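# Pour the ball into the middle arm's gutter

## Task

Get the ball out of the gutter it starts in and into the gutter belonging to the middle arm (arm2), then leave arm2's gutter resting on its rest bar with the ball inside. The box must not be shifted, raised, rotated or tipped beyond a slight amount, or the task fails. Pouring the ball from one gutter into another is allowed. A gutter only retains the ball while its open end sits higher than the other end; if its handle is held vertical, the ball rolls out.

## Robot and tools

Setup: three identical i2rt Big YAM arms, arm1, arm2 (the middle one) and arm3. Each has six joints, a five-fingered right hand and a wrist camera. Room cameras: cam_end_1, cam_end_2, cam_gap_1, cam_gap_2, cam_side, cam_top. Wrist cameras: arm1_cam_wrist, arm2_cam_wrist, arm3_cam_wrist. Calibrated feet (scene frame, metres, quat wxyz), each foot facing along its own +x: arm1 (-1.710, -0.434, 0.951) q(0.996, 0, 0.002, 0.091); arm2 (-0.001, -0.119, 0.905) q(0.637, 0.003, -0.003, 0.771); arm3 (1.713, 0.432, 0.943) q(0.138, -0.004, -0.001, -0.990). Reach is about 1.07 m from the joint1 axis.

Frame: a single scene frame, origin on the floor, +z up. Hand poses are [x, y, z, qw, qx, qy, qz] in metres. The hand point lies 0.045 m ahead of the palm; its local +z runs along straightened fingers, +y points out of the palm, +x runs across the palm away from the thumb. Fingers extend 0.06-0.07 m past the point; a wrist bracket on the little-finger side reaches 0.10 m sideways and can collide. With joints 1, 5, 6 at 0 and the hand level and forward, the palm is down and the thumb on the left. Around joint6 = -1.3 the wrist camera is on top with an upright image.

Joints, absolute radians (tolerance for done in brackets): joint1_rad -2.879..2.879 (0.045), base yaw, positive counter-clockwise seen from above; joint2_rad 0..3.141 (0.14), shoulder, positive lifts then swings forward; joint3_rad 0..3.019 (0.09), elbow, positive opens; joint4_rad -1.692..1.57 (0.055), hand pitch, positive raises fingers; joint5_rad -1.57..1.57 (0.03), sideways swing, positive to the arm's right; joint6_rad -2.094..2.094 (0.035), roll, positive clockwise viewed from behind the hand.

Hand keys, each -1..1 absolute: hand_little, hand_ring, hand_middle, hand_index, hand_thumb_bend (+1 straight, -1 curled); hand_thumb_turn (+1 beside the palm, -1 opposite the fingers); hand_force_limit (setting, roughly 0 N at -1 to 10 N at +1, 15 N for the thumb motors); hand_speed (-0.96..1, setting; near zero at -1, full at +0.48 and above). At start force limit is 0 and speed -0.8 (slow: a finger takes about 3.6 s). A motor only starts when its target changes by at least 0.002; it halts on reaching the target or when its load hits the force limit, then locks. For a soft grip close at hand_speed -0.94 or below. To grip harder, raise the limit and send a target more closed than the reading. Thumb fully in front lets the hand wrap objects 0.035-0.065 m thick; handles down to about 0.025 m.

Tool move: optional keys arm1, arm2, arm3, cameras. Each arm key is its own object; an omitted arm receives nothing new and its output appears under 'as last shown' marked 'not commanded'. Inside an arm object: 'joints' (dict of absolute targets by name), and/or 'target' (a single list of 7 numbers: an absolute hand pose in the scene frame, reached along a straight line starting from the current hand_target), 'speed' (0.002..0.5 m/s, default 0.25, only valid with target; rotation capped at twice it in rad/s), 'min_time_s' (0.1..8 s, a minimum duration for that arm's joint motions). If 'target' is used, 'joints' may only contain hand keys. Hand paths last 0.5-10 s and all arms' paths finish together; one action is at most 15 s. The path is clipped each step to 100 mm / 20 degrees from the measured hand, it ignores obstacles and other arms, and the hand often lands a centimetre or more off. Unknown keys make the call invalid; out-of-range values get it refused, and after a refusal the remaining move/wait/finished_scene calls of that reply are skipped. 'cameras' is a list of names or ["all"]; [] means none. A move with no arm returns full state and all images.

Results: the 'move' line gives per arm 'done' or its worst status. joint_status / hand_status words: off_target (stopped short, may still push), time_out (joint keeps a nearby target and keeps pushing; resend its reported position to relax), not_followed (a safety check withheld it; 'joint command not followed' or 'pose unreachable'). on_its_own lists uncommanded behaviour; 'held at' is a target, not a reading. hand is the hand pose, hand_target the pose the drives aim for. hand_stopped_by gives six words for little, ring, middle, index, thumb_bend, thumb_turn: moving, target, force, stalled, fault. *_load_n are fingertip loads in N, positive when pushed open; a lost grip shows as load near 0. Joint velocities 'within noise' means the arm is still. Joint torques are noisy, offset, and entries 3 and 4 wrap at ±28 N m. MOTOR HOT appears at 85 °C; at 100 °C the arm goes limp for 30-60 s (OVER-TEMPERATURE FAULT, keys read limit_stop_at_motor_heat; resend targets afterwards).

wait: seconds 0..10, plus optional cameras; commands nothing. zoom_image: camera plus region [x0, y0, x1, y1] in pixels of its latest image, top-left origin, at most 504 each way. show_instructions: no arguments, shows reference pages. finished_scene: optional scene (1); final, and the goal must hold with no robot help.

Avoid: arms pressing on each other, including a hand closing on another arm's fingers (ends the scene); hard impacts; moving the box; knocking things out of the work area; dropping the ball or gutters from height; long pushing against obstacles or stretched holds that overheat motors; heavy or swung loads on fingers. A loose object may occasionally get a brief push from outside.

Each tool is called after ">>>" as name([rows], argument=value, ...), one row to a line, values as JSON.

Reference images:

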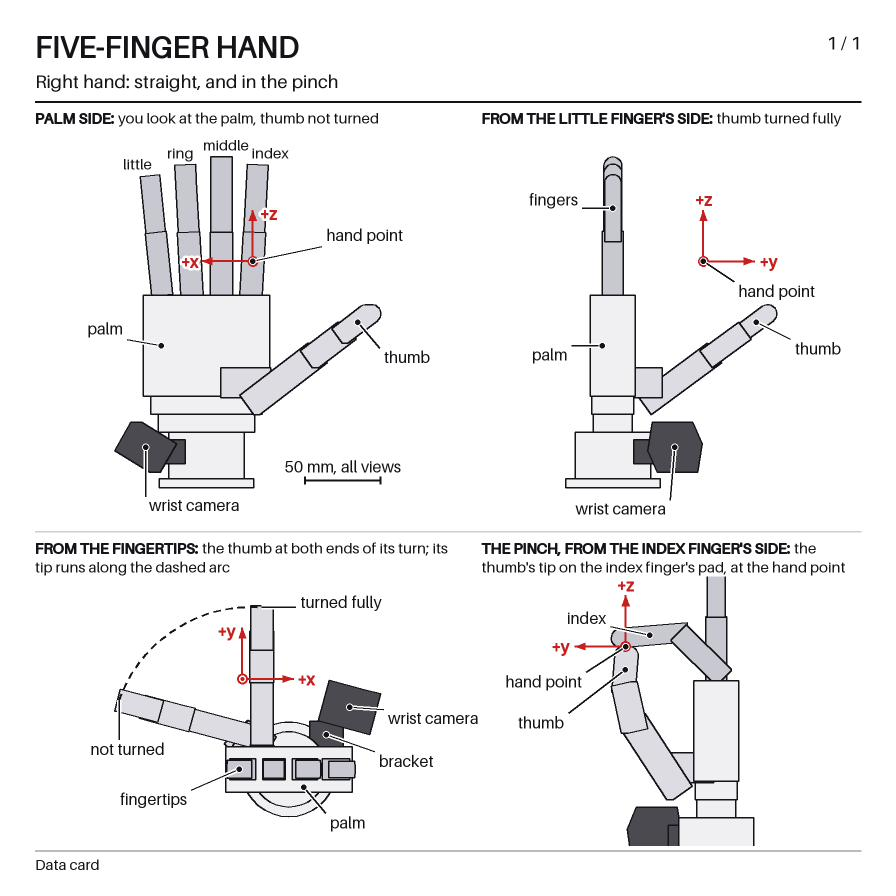

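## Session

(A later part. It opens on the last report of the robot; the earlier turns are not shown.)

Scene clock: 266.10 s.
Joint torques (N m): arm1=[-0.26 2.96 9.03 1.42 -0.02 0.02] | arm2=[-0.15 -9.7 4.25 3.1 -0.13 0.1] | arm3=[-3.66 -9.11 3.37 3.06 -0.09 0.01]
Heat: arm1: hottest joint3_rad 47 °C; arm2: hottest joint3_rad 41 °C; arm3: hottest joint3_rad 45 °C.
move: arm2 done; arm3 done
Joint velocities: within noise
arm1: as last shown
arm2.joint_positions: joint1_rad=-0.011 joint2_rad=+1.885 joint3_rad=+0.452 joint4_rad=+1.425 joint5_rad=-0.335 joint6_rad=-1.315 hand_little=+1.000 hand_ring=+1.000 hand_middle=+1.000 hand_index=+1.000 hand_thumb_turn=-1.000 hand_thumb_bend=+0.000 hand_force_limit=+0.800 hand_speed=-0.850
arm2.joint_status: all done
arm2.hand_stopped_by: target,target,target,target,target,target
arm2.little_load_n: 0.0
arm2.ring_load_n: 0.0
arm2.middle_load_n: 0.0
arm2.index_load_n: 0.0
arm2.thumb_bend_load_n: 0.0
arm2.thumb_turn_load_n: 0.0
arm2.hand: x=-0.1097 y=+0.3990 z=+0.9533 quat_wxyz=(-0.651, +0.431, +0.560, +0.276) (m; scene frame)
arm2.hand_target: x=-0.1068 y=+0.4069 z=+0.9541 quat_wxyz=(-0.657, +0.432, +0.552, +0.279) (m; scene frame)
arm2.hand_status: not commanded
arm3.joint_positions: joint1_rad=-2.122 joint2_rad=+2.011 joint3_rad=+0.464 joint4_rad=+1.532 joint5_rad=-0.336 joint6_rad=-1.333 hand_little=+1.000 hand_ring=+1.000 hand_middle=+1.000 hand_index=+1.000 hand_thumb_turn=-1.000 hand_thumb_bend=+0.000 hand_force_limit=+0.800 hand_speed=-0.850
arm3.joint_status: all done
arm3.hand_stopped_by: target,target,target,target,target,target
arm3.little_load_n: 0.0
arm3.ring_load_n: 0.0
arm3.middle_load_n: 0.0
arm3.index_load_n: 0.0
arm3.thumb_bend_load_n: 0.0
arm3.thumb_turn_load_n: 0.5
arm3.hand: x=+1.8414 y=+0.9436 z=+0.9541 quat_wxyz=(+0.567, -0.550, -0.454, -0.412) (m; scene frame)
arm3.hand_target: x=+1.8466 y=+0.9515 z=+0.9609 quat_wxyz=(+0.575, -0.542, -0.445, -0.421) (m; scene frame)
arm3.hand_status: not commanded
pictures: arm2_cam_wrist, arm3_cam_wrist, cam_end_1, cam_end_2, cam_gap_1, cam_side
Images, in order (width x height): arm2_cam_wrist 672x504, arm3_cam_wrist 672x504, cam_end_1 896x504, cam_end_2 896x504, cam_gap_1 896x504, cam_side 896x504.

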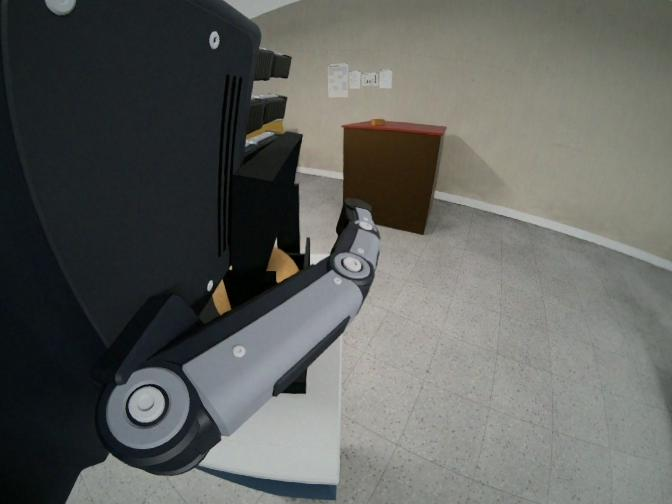

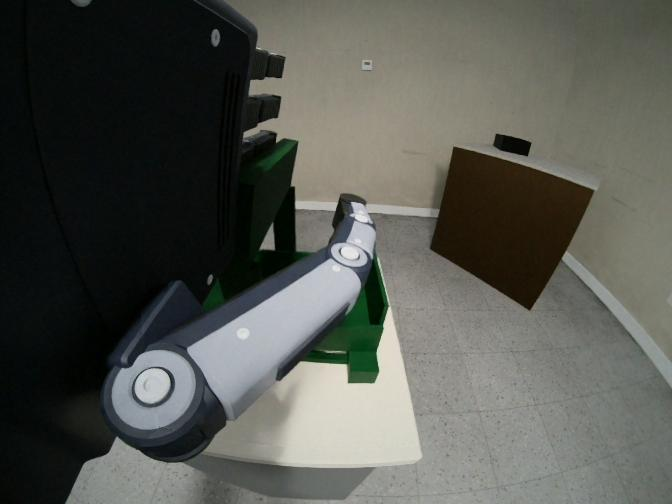

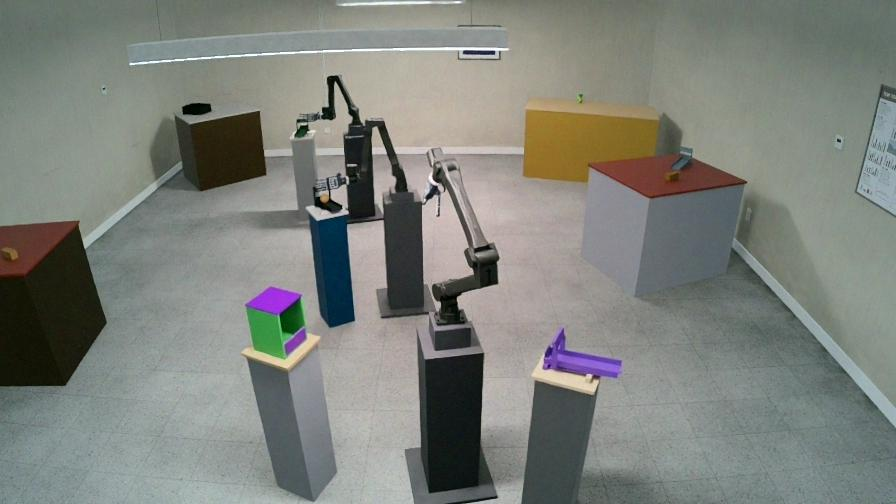

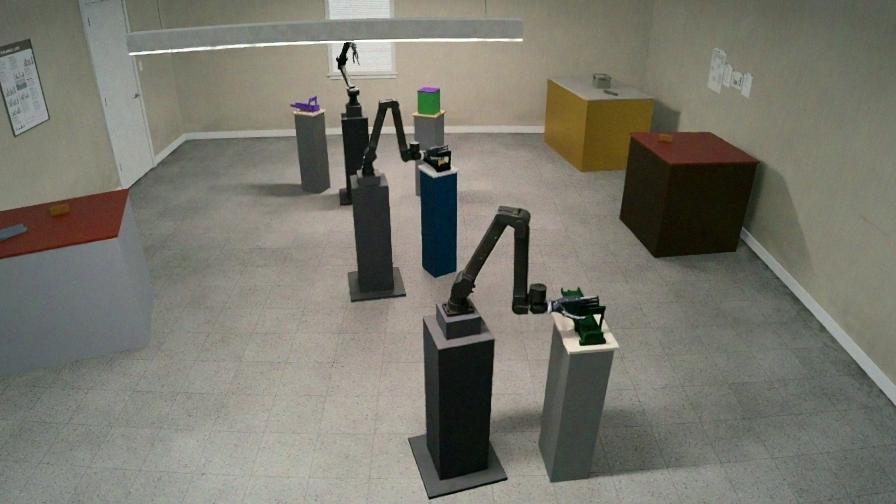

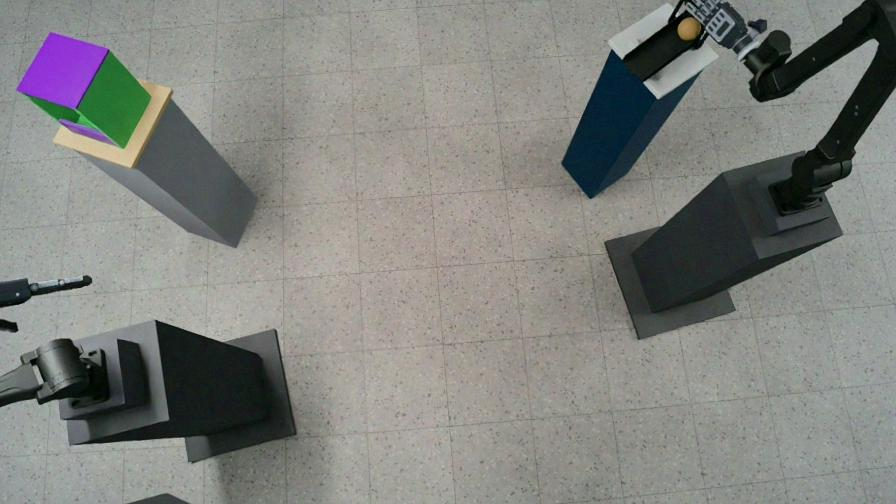

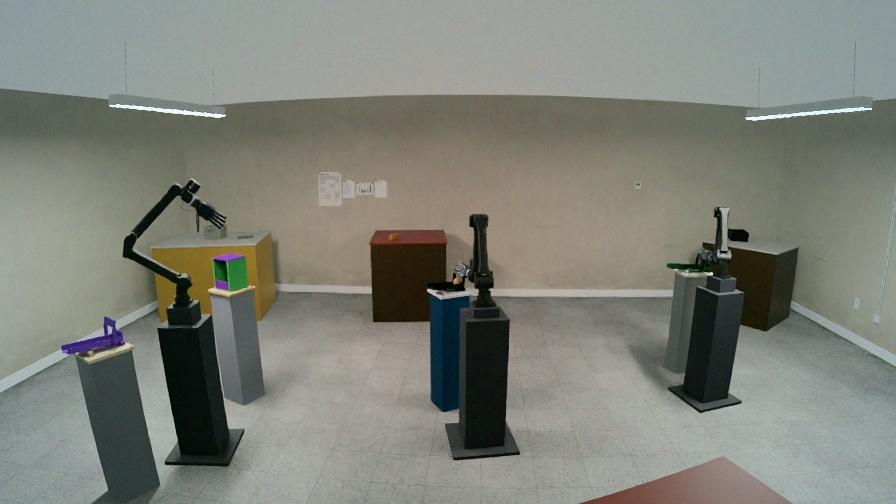

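>>> move(arm2={"target":[-0.113,0.4035,0.956,0.6567,-0.4315,-0.5522,-0.2785],"speed":0.02,"joints":{"hand_thumb_bend":0.9}}, arm3={"target":[1.8396,0.9511,0.963,0.5789,-0.5383,-0.4437,-0.4228],"speed":0.02,"joints":{"hand_thumb_bend":0.9}})

>>> move(arm2={"target":[-0.118,0.400,1.05,0.6567,-0.4315,-0.5522,-0.2785],"speed":0.05}, arm3={"target":[1.832,0.950,1.05,0.5789,-0.5383,-0.4437,-0.4228],"speed":0.05}, cameras=["cam_side","cam_gap_1","arm2_cam_wrist","arm3_cam_wrist","cam_end_1","cam_end_2"])

>>> zoom_image(camera="cam_side", region=[420, 245, 480, 310])

>>> zoom_image(camera="cam_end_1", region=[300, 165, 360, 225])

>>> zoom_image(camera="cam_gap_1", region=[590, 0, 790, 120])

>>> zoom_image(camera="cam_end_2", region=[550, 265, 620, 355])

Scene clock: 271.03 s.
Joint torques (N m): arm1=[-0.38 2.84 9.03 1.37 -0.01 0.01] | arm2=[1.08 -10.52 3.71 2.93 0.22 0.1] | arm3=[-2.43 -10.4 2.85 2.97 0.24 0.04]
Heat: arm1: hottest joint3_rad 47 °C; arm2: hottest joint3_rad 40 °C; arm3: hottest joint3_rad 44 °C.
move: arm2 done; arm3 off_target
Joint velocities: within noise
arm1.joint_positions: joint1_rad=+0.306 joint2_rad=+0.595 joint3_rad=+1.346 joint4_rad=-1.450 joint5_rad=+0.098 joint6_rad=-1.188 hand_little=+1.000 hand_ring=+1.000 hand_middle=+1.000 hand_index=+1.000 hand_thumb_turn=+1.000 hand_thumb_bend=+1.000 hand_force_limit=+0.000 hand_speed=-0.800
arm1.joint_status: not commanded
arm1.hand_stopped_by: target,target,target,target,target,target
arm1.little_load_n: 0.0
arm1.ring_load_n: 0.0
arm1.middle_load_n: 0.0
arm1.index_load_n: 0.0
arm1.thumb_bend_load_n: 0.0
arm1.thumb_turn_load_n: 0.0
arm1.hand: x=-1.5074 y=-0.3990 z=+1.4019 quat_wxyz=(-0.138, +0.906, +0.027, +0.399) (m; scene frame)
arm1.hand_target: x=-1.5071 y=-0.3988 z=+1.4142 quat_wxyz=(-0.144, +0.899, +0.026, +0.412) (m; scene frame)
arm1.hand_status: not commanded
arm2.joint_positions: joint1_rad=-0.010 joint2_rad=+1.885 joint3_rad=+0.452 joint4_rad=+1.425 joint5_rad=-0.326 joint6_rad=-1.315 hand_little=+1.000 hand_ring=+1.000 hand_middle=+1.000 hand_index=+1.000 hand_thumb_turn=-1.000 hand_thumb_bend=+0.900 hand_force_limit=+0.800 hand_speed=-0.850
arm2.joint_status: all done
arm2.hand_stopped_by: target,target,target,target,target,target
arm2.little_load_n: -0.5
arm2.ring_load_n: 0.0
arm2.middle_load_n: 0.0
arm2.index_load_n: 0.0
arm2.thumb_bend_load_n: 0.0
arm2.thumb_turn_load_n: 0.5
arm2.hand: x=-0.1086 y=+0.3994 z=+0.9533 quat_wxyz=(-0.650, +0.434, +0.558, +0.279) (m; scene frame)
arm2.hand_target: x=-0.1129 y=+0.4034 z=+0.9560 quat_wxyz=(-0.657, +0.431, +0.552, +0.279) (m; scene frame)
arm2.hand_status: done (0.007 m and 1.1 deg from the pose sent, 0.006 m and 1.1 deg at the start)
arm3.joint_positions: joint1_rad=-2.120 joint2_rad=+2.011 joint3_rad=+0.464 joint4_rad=+1.532 joint5_rad=-0.330 joint6_rad=-1.333 hand_little=+1.000 hand_ring=+1.000 hand_middle=+1.000 hand_index=+1.000 hand_thumb_turn=-1.000 hand_thumb_bend=+0.900 hand_force_limit=+0.800 hand_speed=-0.850
arm3.joint_status: all done
arm3.hand_stopped_by: target,target,target,target,target,target
arm3.little_load_n: 0.0
arm3.ring_load_n: 0.0
arm3.middle_load_n: 0.0
arm3.index_load_n: 0.0
arm3.thumb_bend_load_n: 0.0
arm3.thumb_turn_load_n: 0.5
arm3.hand: x=+1.8418 y=+0.9436 z=+0.9541 quat_wxyz=(+0.566, -0.551, -0.453, -0.414) (m; scene frame)
arm3.hand_target: x=+1.8419 y=+0.9505 z=+0.9631 quat_wxyz=(+0.575, -0.542, -0.445, -0.421) (m; scene frame)
arm3.hand_status: off_target (0.012 m and 2.6 deg from the pose sent, 0.012 m and 2.6 deg at the start; a joint's target at an end of its range on 135 of 135 steps)
pictures: none

Scene clock: 273.63 s.
Joint torques (N m): arm1=[-0.32 2.78 9.1 1.42 -0.02 0.03] | arm2=[1.26 -9.47 6.46 1.66 0.14 0.09] | arm3=[-2.32 -10.58 3.89 1.22 0.16 -0.04]
Heat: arm1: hottest joint3_rad 47 °C; arm2: hottest joint3_rad 40 °C; arm3: hottest joint3_rad 44 °C.
move: arm2 off_target; arm3 done
Joint velocities: within noise
arm1: as last shown
arm1.thumb_turn_load_n: 0.5
arm2.joint_positions: joint1_rad=-0.005 joint2_rad=+1.514 joint3_rad=+0.450 joint4_rad=+1.065 joint5_rad=-0.307 joint6_rad=-1.314 hand_little=+1.000 hand_ring=+1.000 hand_middle=+1.000 hand_index=+1.000 hand_thumb_turn=-1.000 hand_thumb_bend=+0.900 hand_force_limit=+0.800 hand_speed=-0.850
arm2.joint_status: not commanded
arm2.hand_stopped_by: target,target,target,target,target,target
arm2.little_load_n: 0.0
arm2.ring_load_n: 0.0
arm2.middle_load_n: 0.0
arm2.index_load_n: 0.0
arm2.thumb_bend_load_n: 0.0
arm2.thumb_turn_load_n: 0.5
arm2.hand: x=-0.1070 y=+0.3972 z=+1.0433 quat_wxyz=(-0.651, +0.435, +0.553, +0.286) (m; scene frame)
arm2.hand_target: x=-0.1129 y=+0.4012 z=+1.0488 quat_wxyz=(-0.655, +0.434, +0.550, +0.281) (m; scene frame)
arm2.hand_status: off_target (0.013 m and 1.2 deg from the pose sent, 0.097 m and 1.1 deg at the start)
arm3.joint_positions: joint1_rad=-2.097 joint2_rad=+1.668 joint3_rad=+0.450 joint4_rad=+1.254 joint5_rad=-0.304 joint6_rad=-1.332 hand_little=+1.000 hand_ring=+1.000 hand_middle=+1.000 hand_index=+1.000 hand_thumb_turn=-1.000 hand_thumb_bend=+0.900 hand_force_limit=+0.800 hand_speed=-0.850
arm3.joint_status: not commanded
arm3.hand_stopped_by: target,target,target,target,target,target
arm3.little_load_n: 0.0
arm3.ring_load_n: 0.0
arm3.middle_load_n: 0.0
arm3.index_load_n: 0.0
arm3.thumb_bend_load_n: 0.0
arm3.thumb_turn_load_n: 0.5
arm3.hand: x=+1.8375 y=+0.9522 z=+1.0487 quat_wxyz=(+0.576, -0.535, -0.445, -0.429) (m; scene frame)
arm3.hand_target: x=+1.8334 y=+0.9507 z=+1.0496 quat_wxyz=(+0.578, -0.538, -0.443, -0.424) (m; scene frame)
arm3.hand_status: done (0.006 m and 0.9 deg from the pose sent, 0.097 m and 2.6 deg at the start)
pictures: arm2_cam_wrist, arm3_cam_wrist, cam_end_1, cam_end_2, cam_gap_1, cam_side
Images, in order (width x height): arm2_cam_wrist 672x504, arm3_cam_wrist 672x504, cam_end_1 896x504, cam_end_2 896x504, cam_gap_1 896x504, cam_side 896x504.

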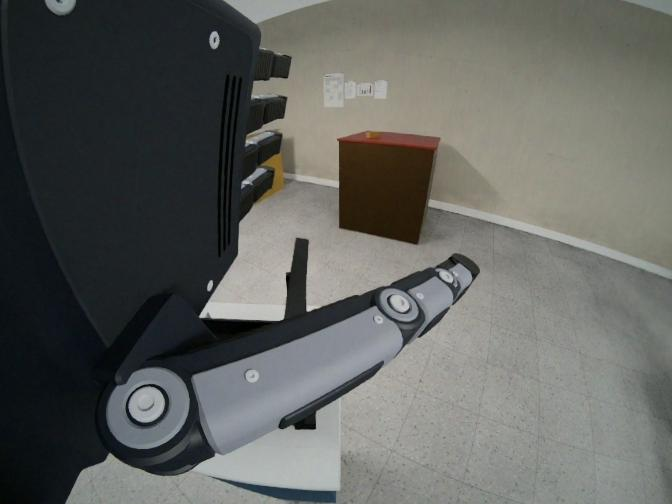

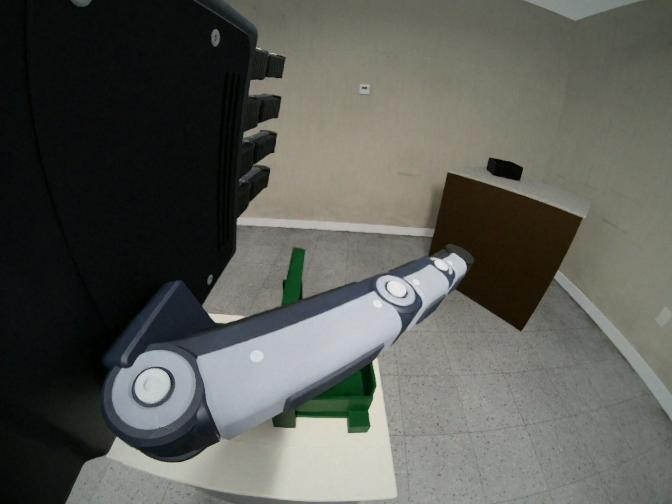

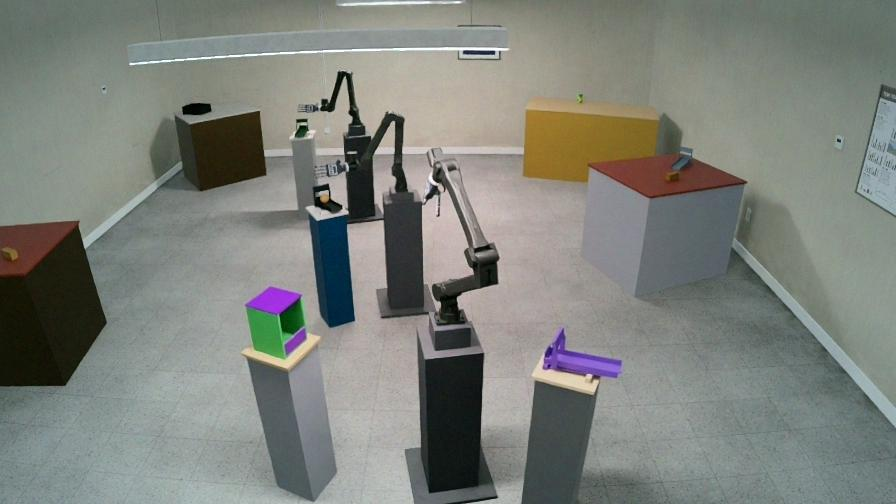

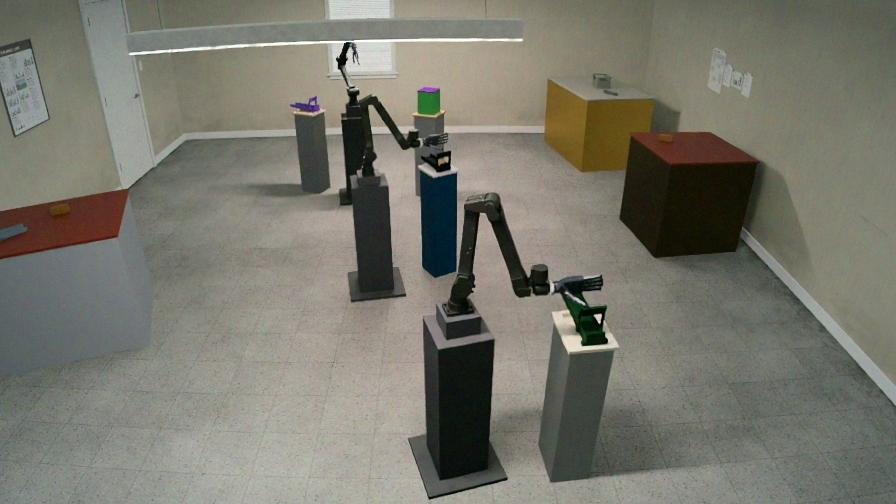

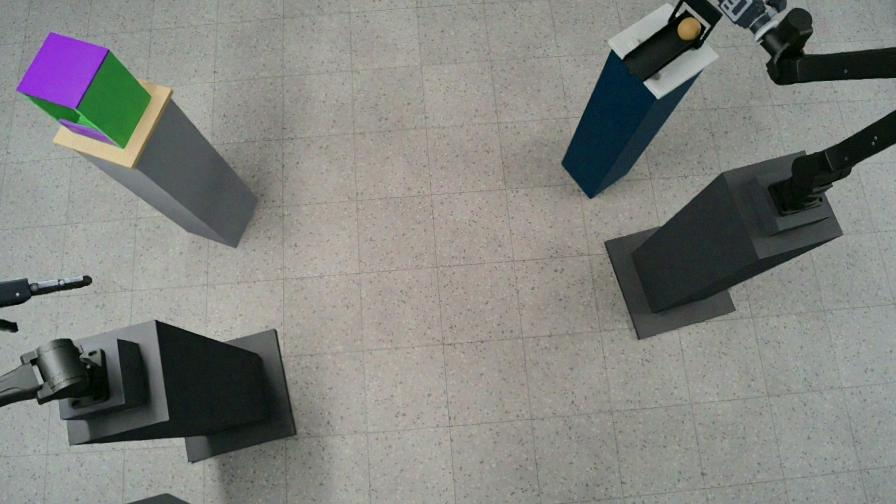

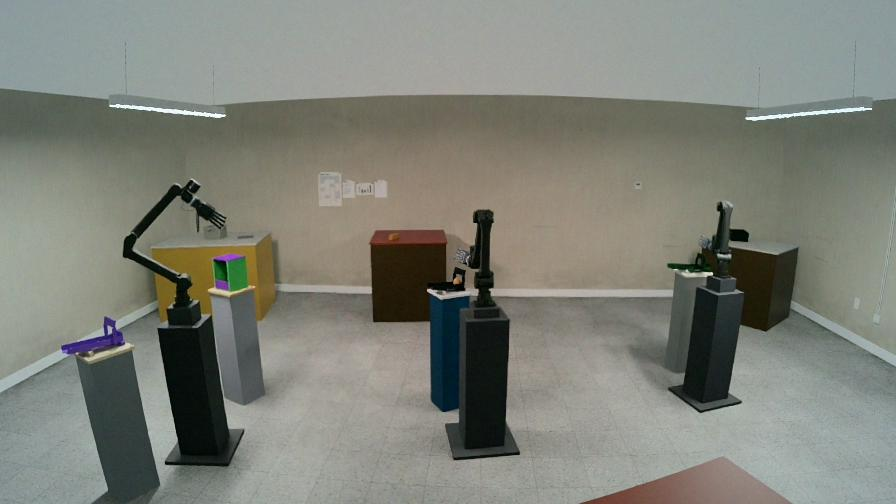

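Scaled by 7.754 from the camera's 896x504 image, which has a finer 1280x720 frame.

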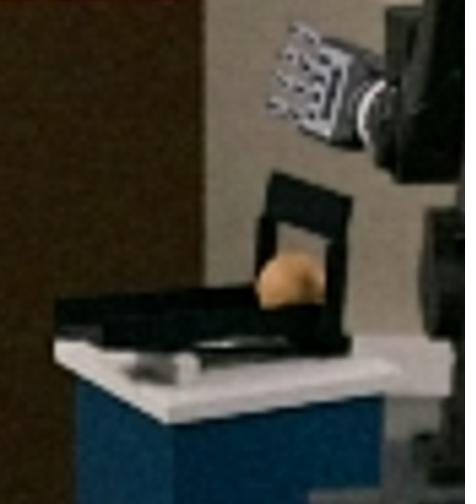

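Scaled by 8.400 from the camera's 896x504 image, which has a finer 1280x720 frame.

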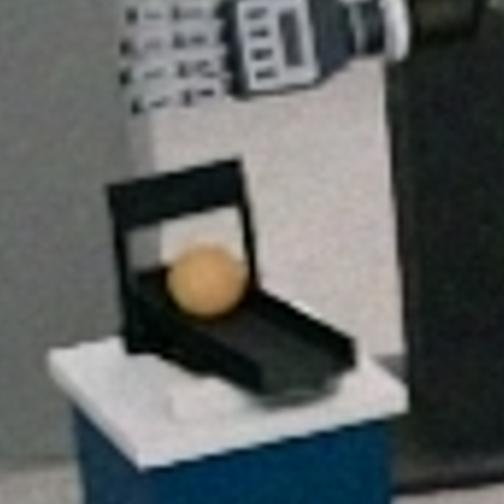

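Scaled by 2.520 from the camera's 896x504 image, which has a finer 1280x720 frame.

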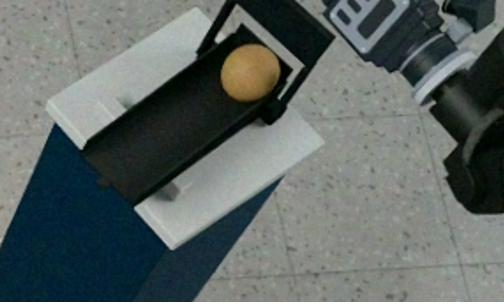

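Scaled by 5.600 from the camera's 896x504 image, which has a finer 1280x720 frame.

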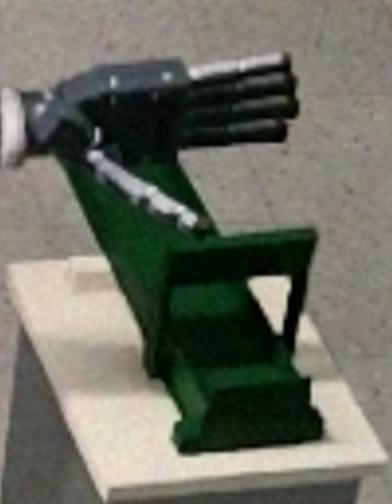

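>>> move(arm2={"target":[-0.113,0.401,1.12,0.6567,-0.4315,-0.5522,-0.2785],"speed":0.1}, arm3={"target":[1.833,0.951,1.12,0.5789,-0.5383,-0.4437,-0.4228],"speed":0.1}, cameras=["cam_side","cam_end_1","cam_gap_1"])

>>> zoom_image(camera="cam_end_1", region=[300, 165, 360, 225])

Scene clock: 275.23 s.
Joint torques (N m): arm1=[-0.21 2.78 9.05 1.39 -0.02 0.02] | arm2=[0.91 -7.65 9.87 1.69 -0.15 0.08] | arm3=[-2.73 -7.94 8.5 1.2 0.09 -0.02]
Heat: arm1: hottest joint3_rad 47 °C; arm2: hottest joint3_rad 40 °C; arm3: hottest joint3_rad 44 °C.
move: arm2 off_target; arm3 off_target
Joint velocities: within noise
arm1: as last shown
arm1.thumb_turn_load_n: 0.0
arm2.joint_positions: joint1_rad=-0.005 joint2_rad=+1.282 joint3_rad=+0.493 joint4_rad=+0.772 joint5_rad=-0.315 joint6_rad=-1.314 hand_little=+1.000 hand_ring=+1.000 hand_middle=+1.000 hand_index=+1.000 hand_thumb_turn=-1.000 hand_thumb_bend=+0.900 hand_force_limit=+0.800 hand_speed=-0.850
arm2.joint_status: not commanded
arm2.hand_stopped_by: target,target,target,target,target,target
arm2.little_load_n: 0.0
arm2.ring_load_n: 0.0
arm2.middle_load_n: 0.0
arm2.index_load_n: 0.0
arm2.thumb_bend_load_n: 0.0
arm2.thumb_turn_load_n: 0.0
arm2.hand: x=-0.1073 y=+0.3902 z=+1.1013 quat_wxyz=(-0.647, +0.438, +0.558, +0.279) (m; scene frame)
arm2.hand_target: x=-0.1129 y=+0.4007 z=+1.1196 quat_wxyz=(-0.657, +0.431, +0.552, +0.279) (m; scene frame)
arm2.hand_status: off_target (0.022 m and 1.5 deg from the pose sent, 0.077 m and 1.2 deg at the start)
arm3.joint_positions: joint1_rad=-2.096 joint2_rad=+1.398 joint3_rad=+0.450 joint4_rad=+0.948 joint5_rad=-0.304 joint6_rad=-1.331 hand_little=+1.000 hand_ring=+1.000 hand_middle=+1.000 hand_index=+1.000 hand_thumb_turn=-1.000 hand_thumb_bend=+0.900 hand_force_limit=+0.800 hand_speed=-0.850
arm3.joint_status: not commanded
arm3.hand_stopped_by: target,target,target,target,target,target
arm3.little_load_n: 0.0
arm3.ring_load_n: 0.0
arm3.middle_load_n: 0.0
arm3.index_load_n: 0.0
arm3.thumb_bend_load_n: 0.0
arm3.thumb_turn_load_n: 0.0
arm3.hand: x=+1.8339 y=+0.9398 z=+1.1013 quat_wxyz=(+0.569, -0.547, -0.450, -0.418) (m; scene frame)
arm3.hand_target: x=+1.8329 y=+0.9509 z=+1.1199 quat_wxyz=(+0.579, -0.538, -0.444, -0.423) (m; scene frame)
arm3.hand_status: off_target (0.022 m and 1.8 deg from the pose sent, 0.071 m and 0.9 deg at the start)
pictures: cam_end_1, cam_gap_1, cam_side
Images, in order (width x height): cam_end_1 896x504, cam_gap_1 896x504, cam_side 896x504.

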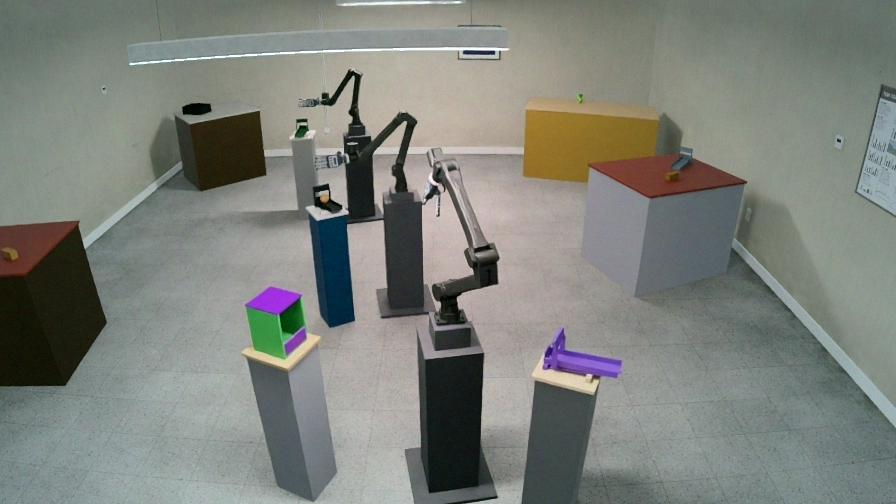

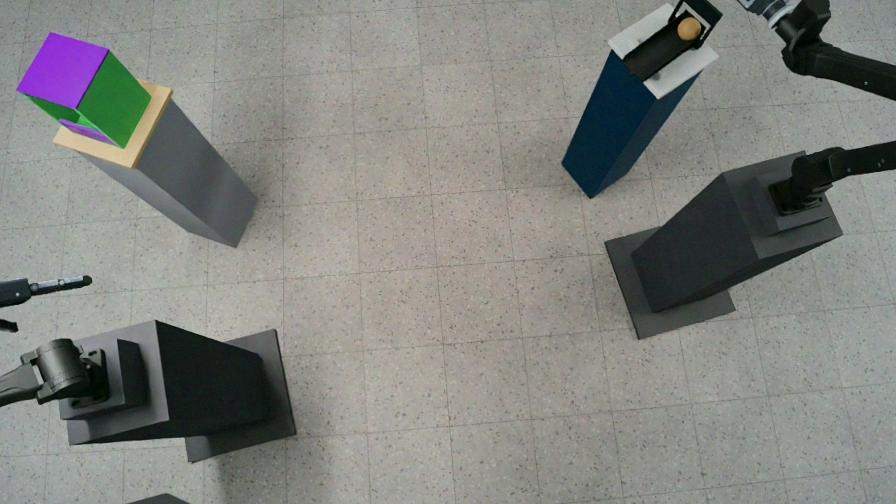

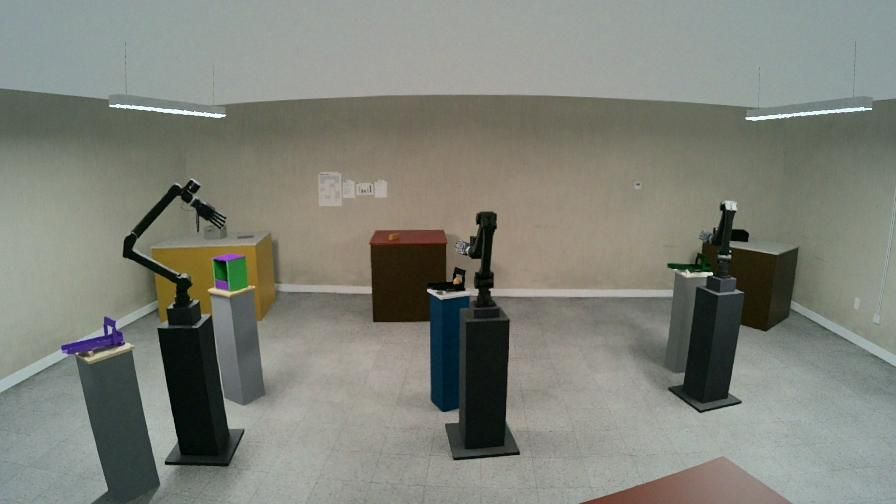

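Scaled by 8.400 from the camera's 896x504 image, which has a finer 1280x720 frame.

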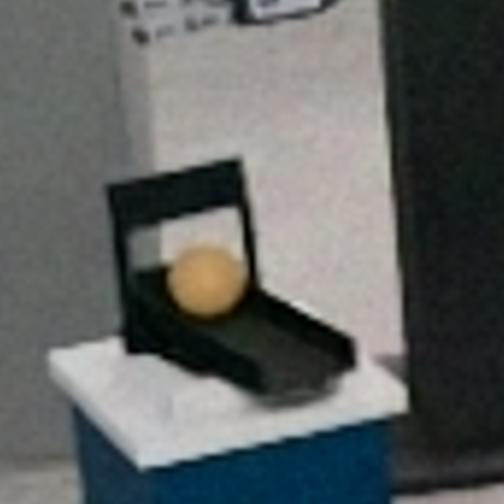

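>>> finished_scene()

The scene is finished: the task was done.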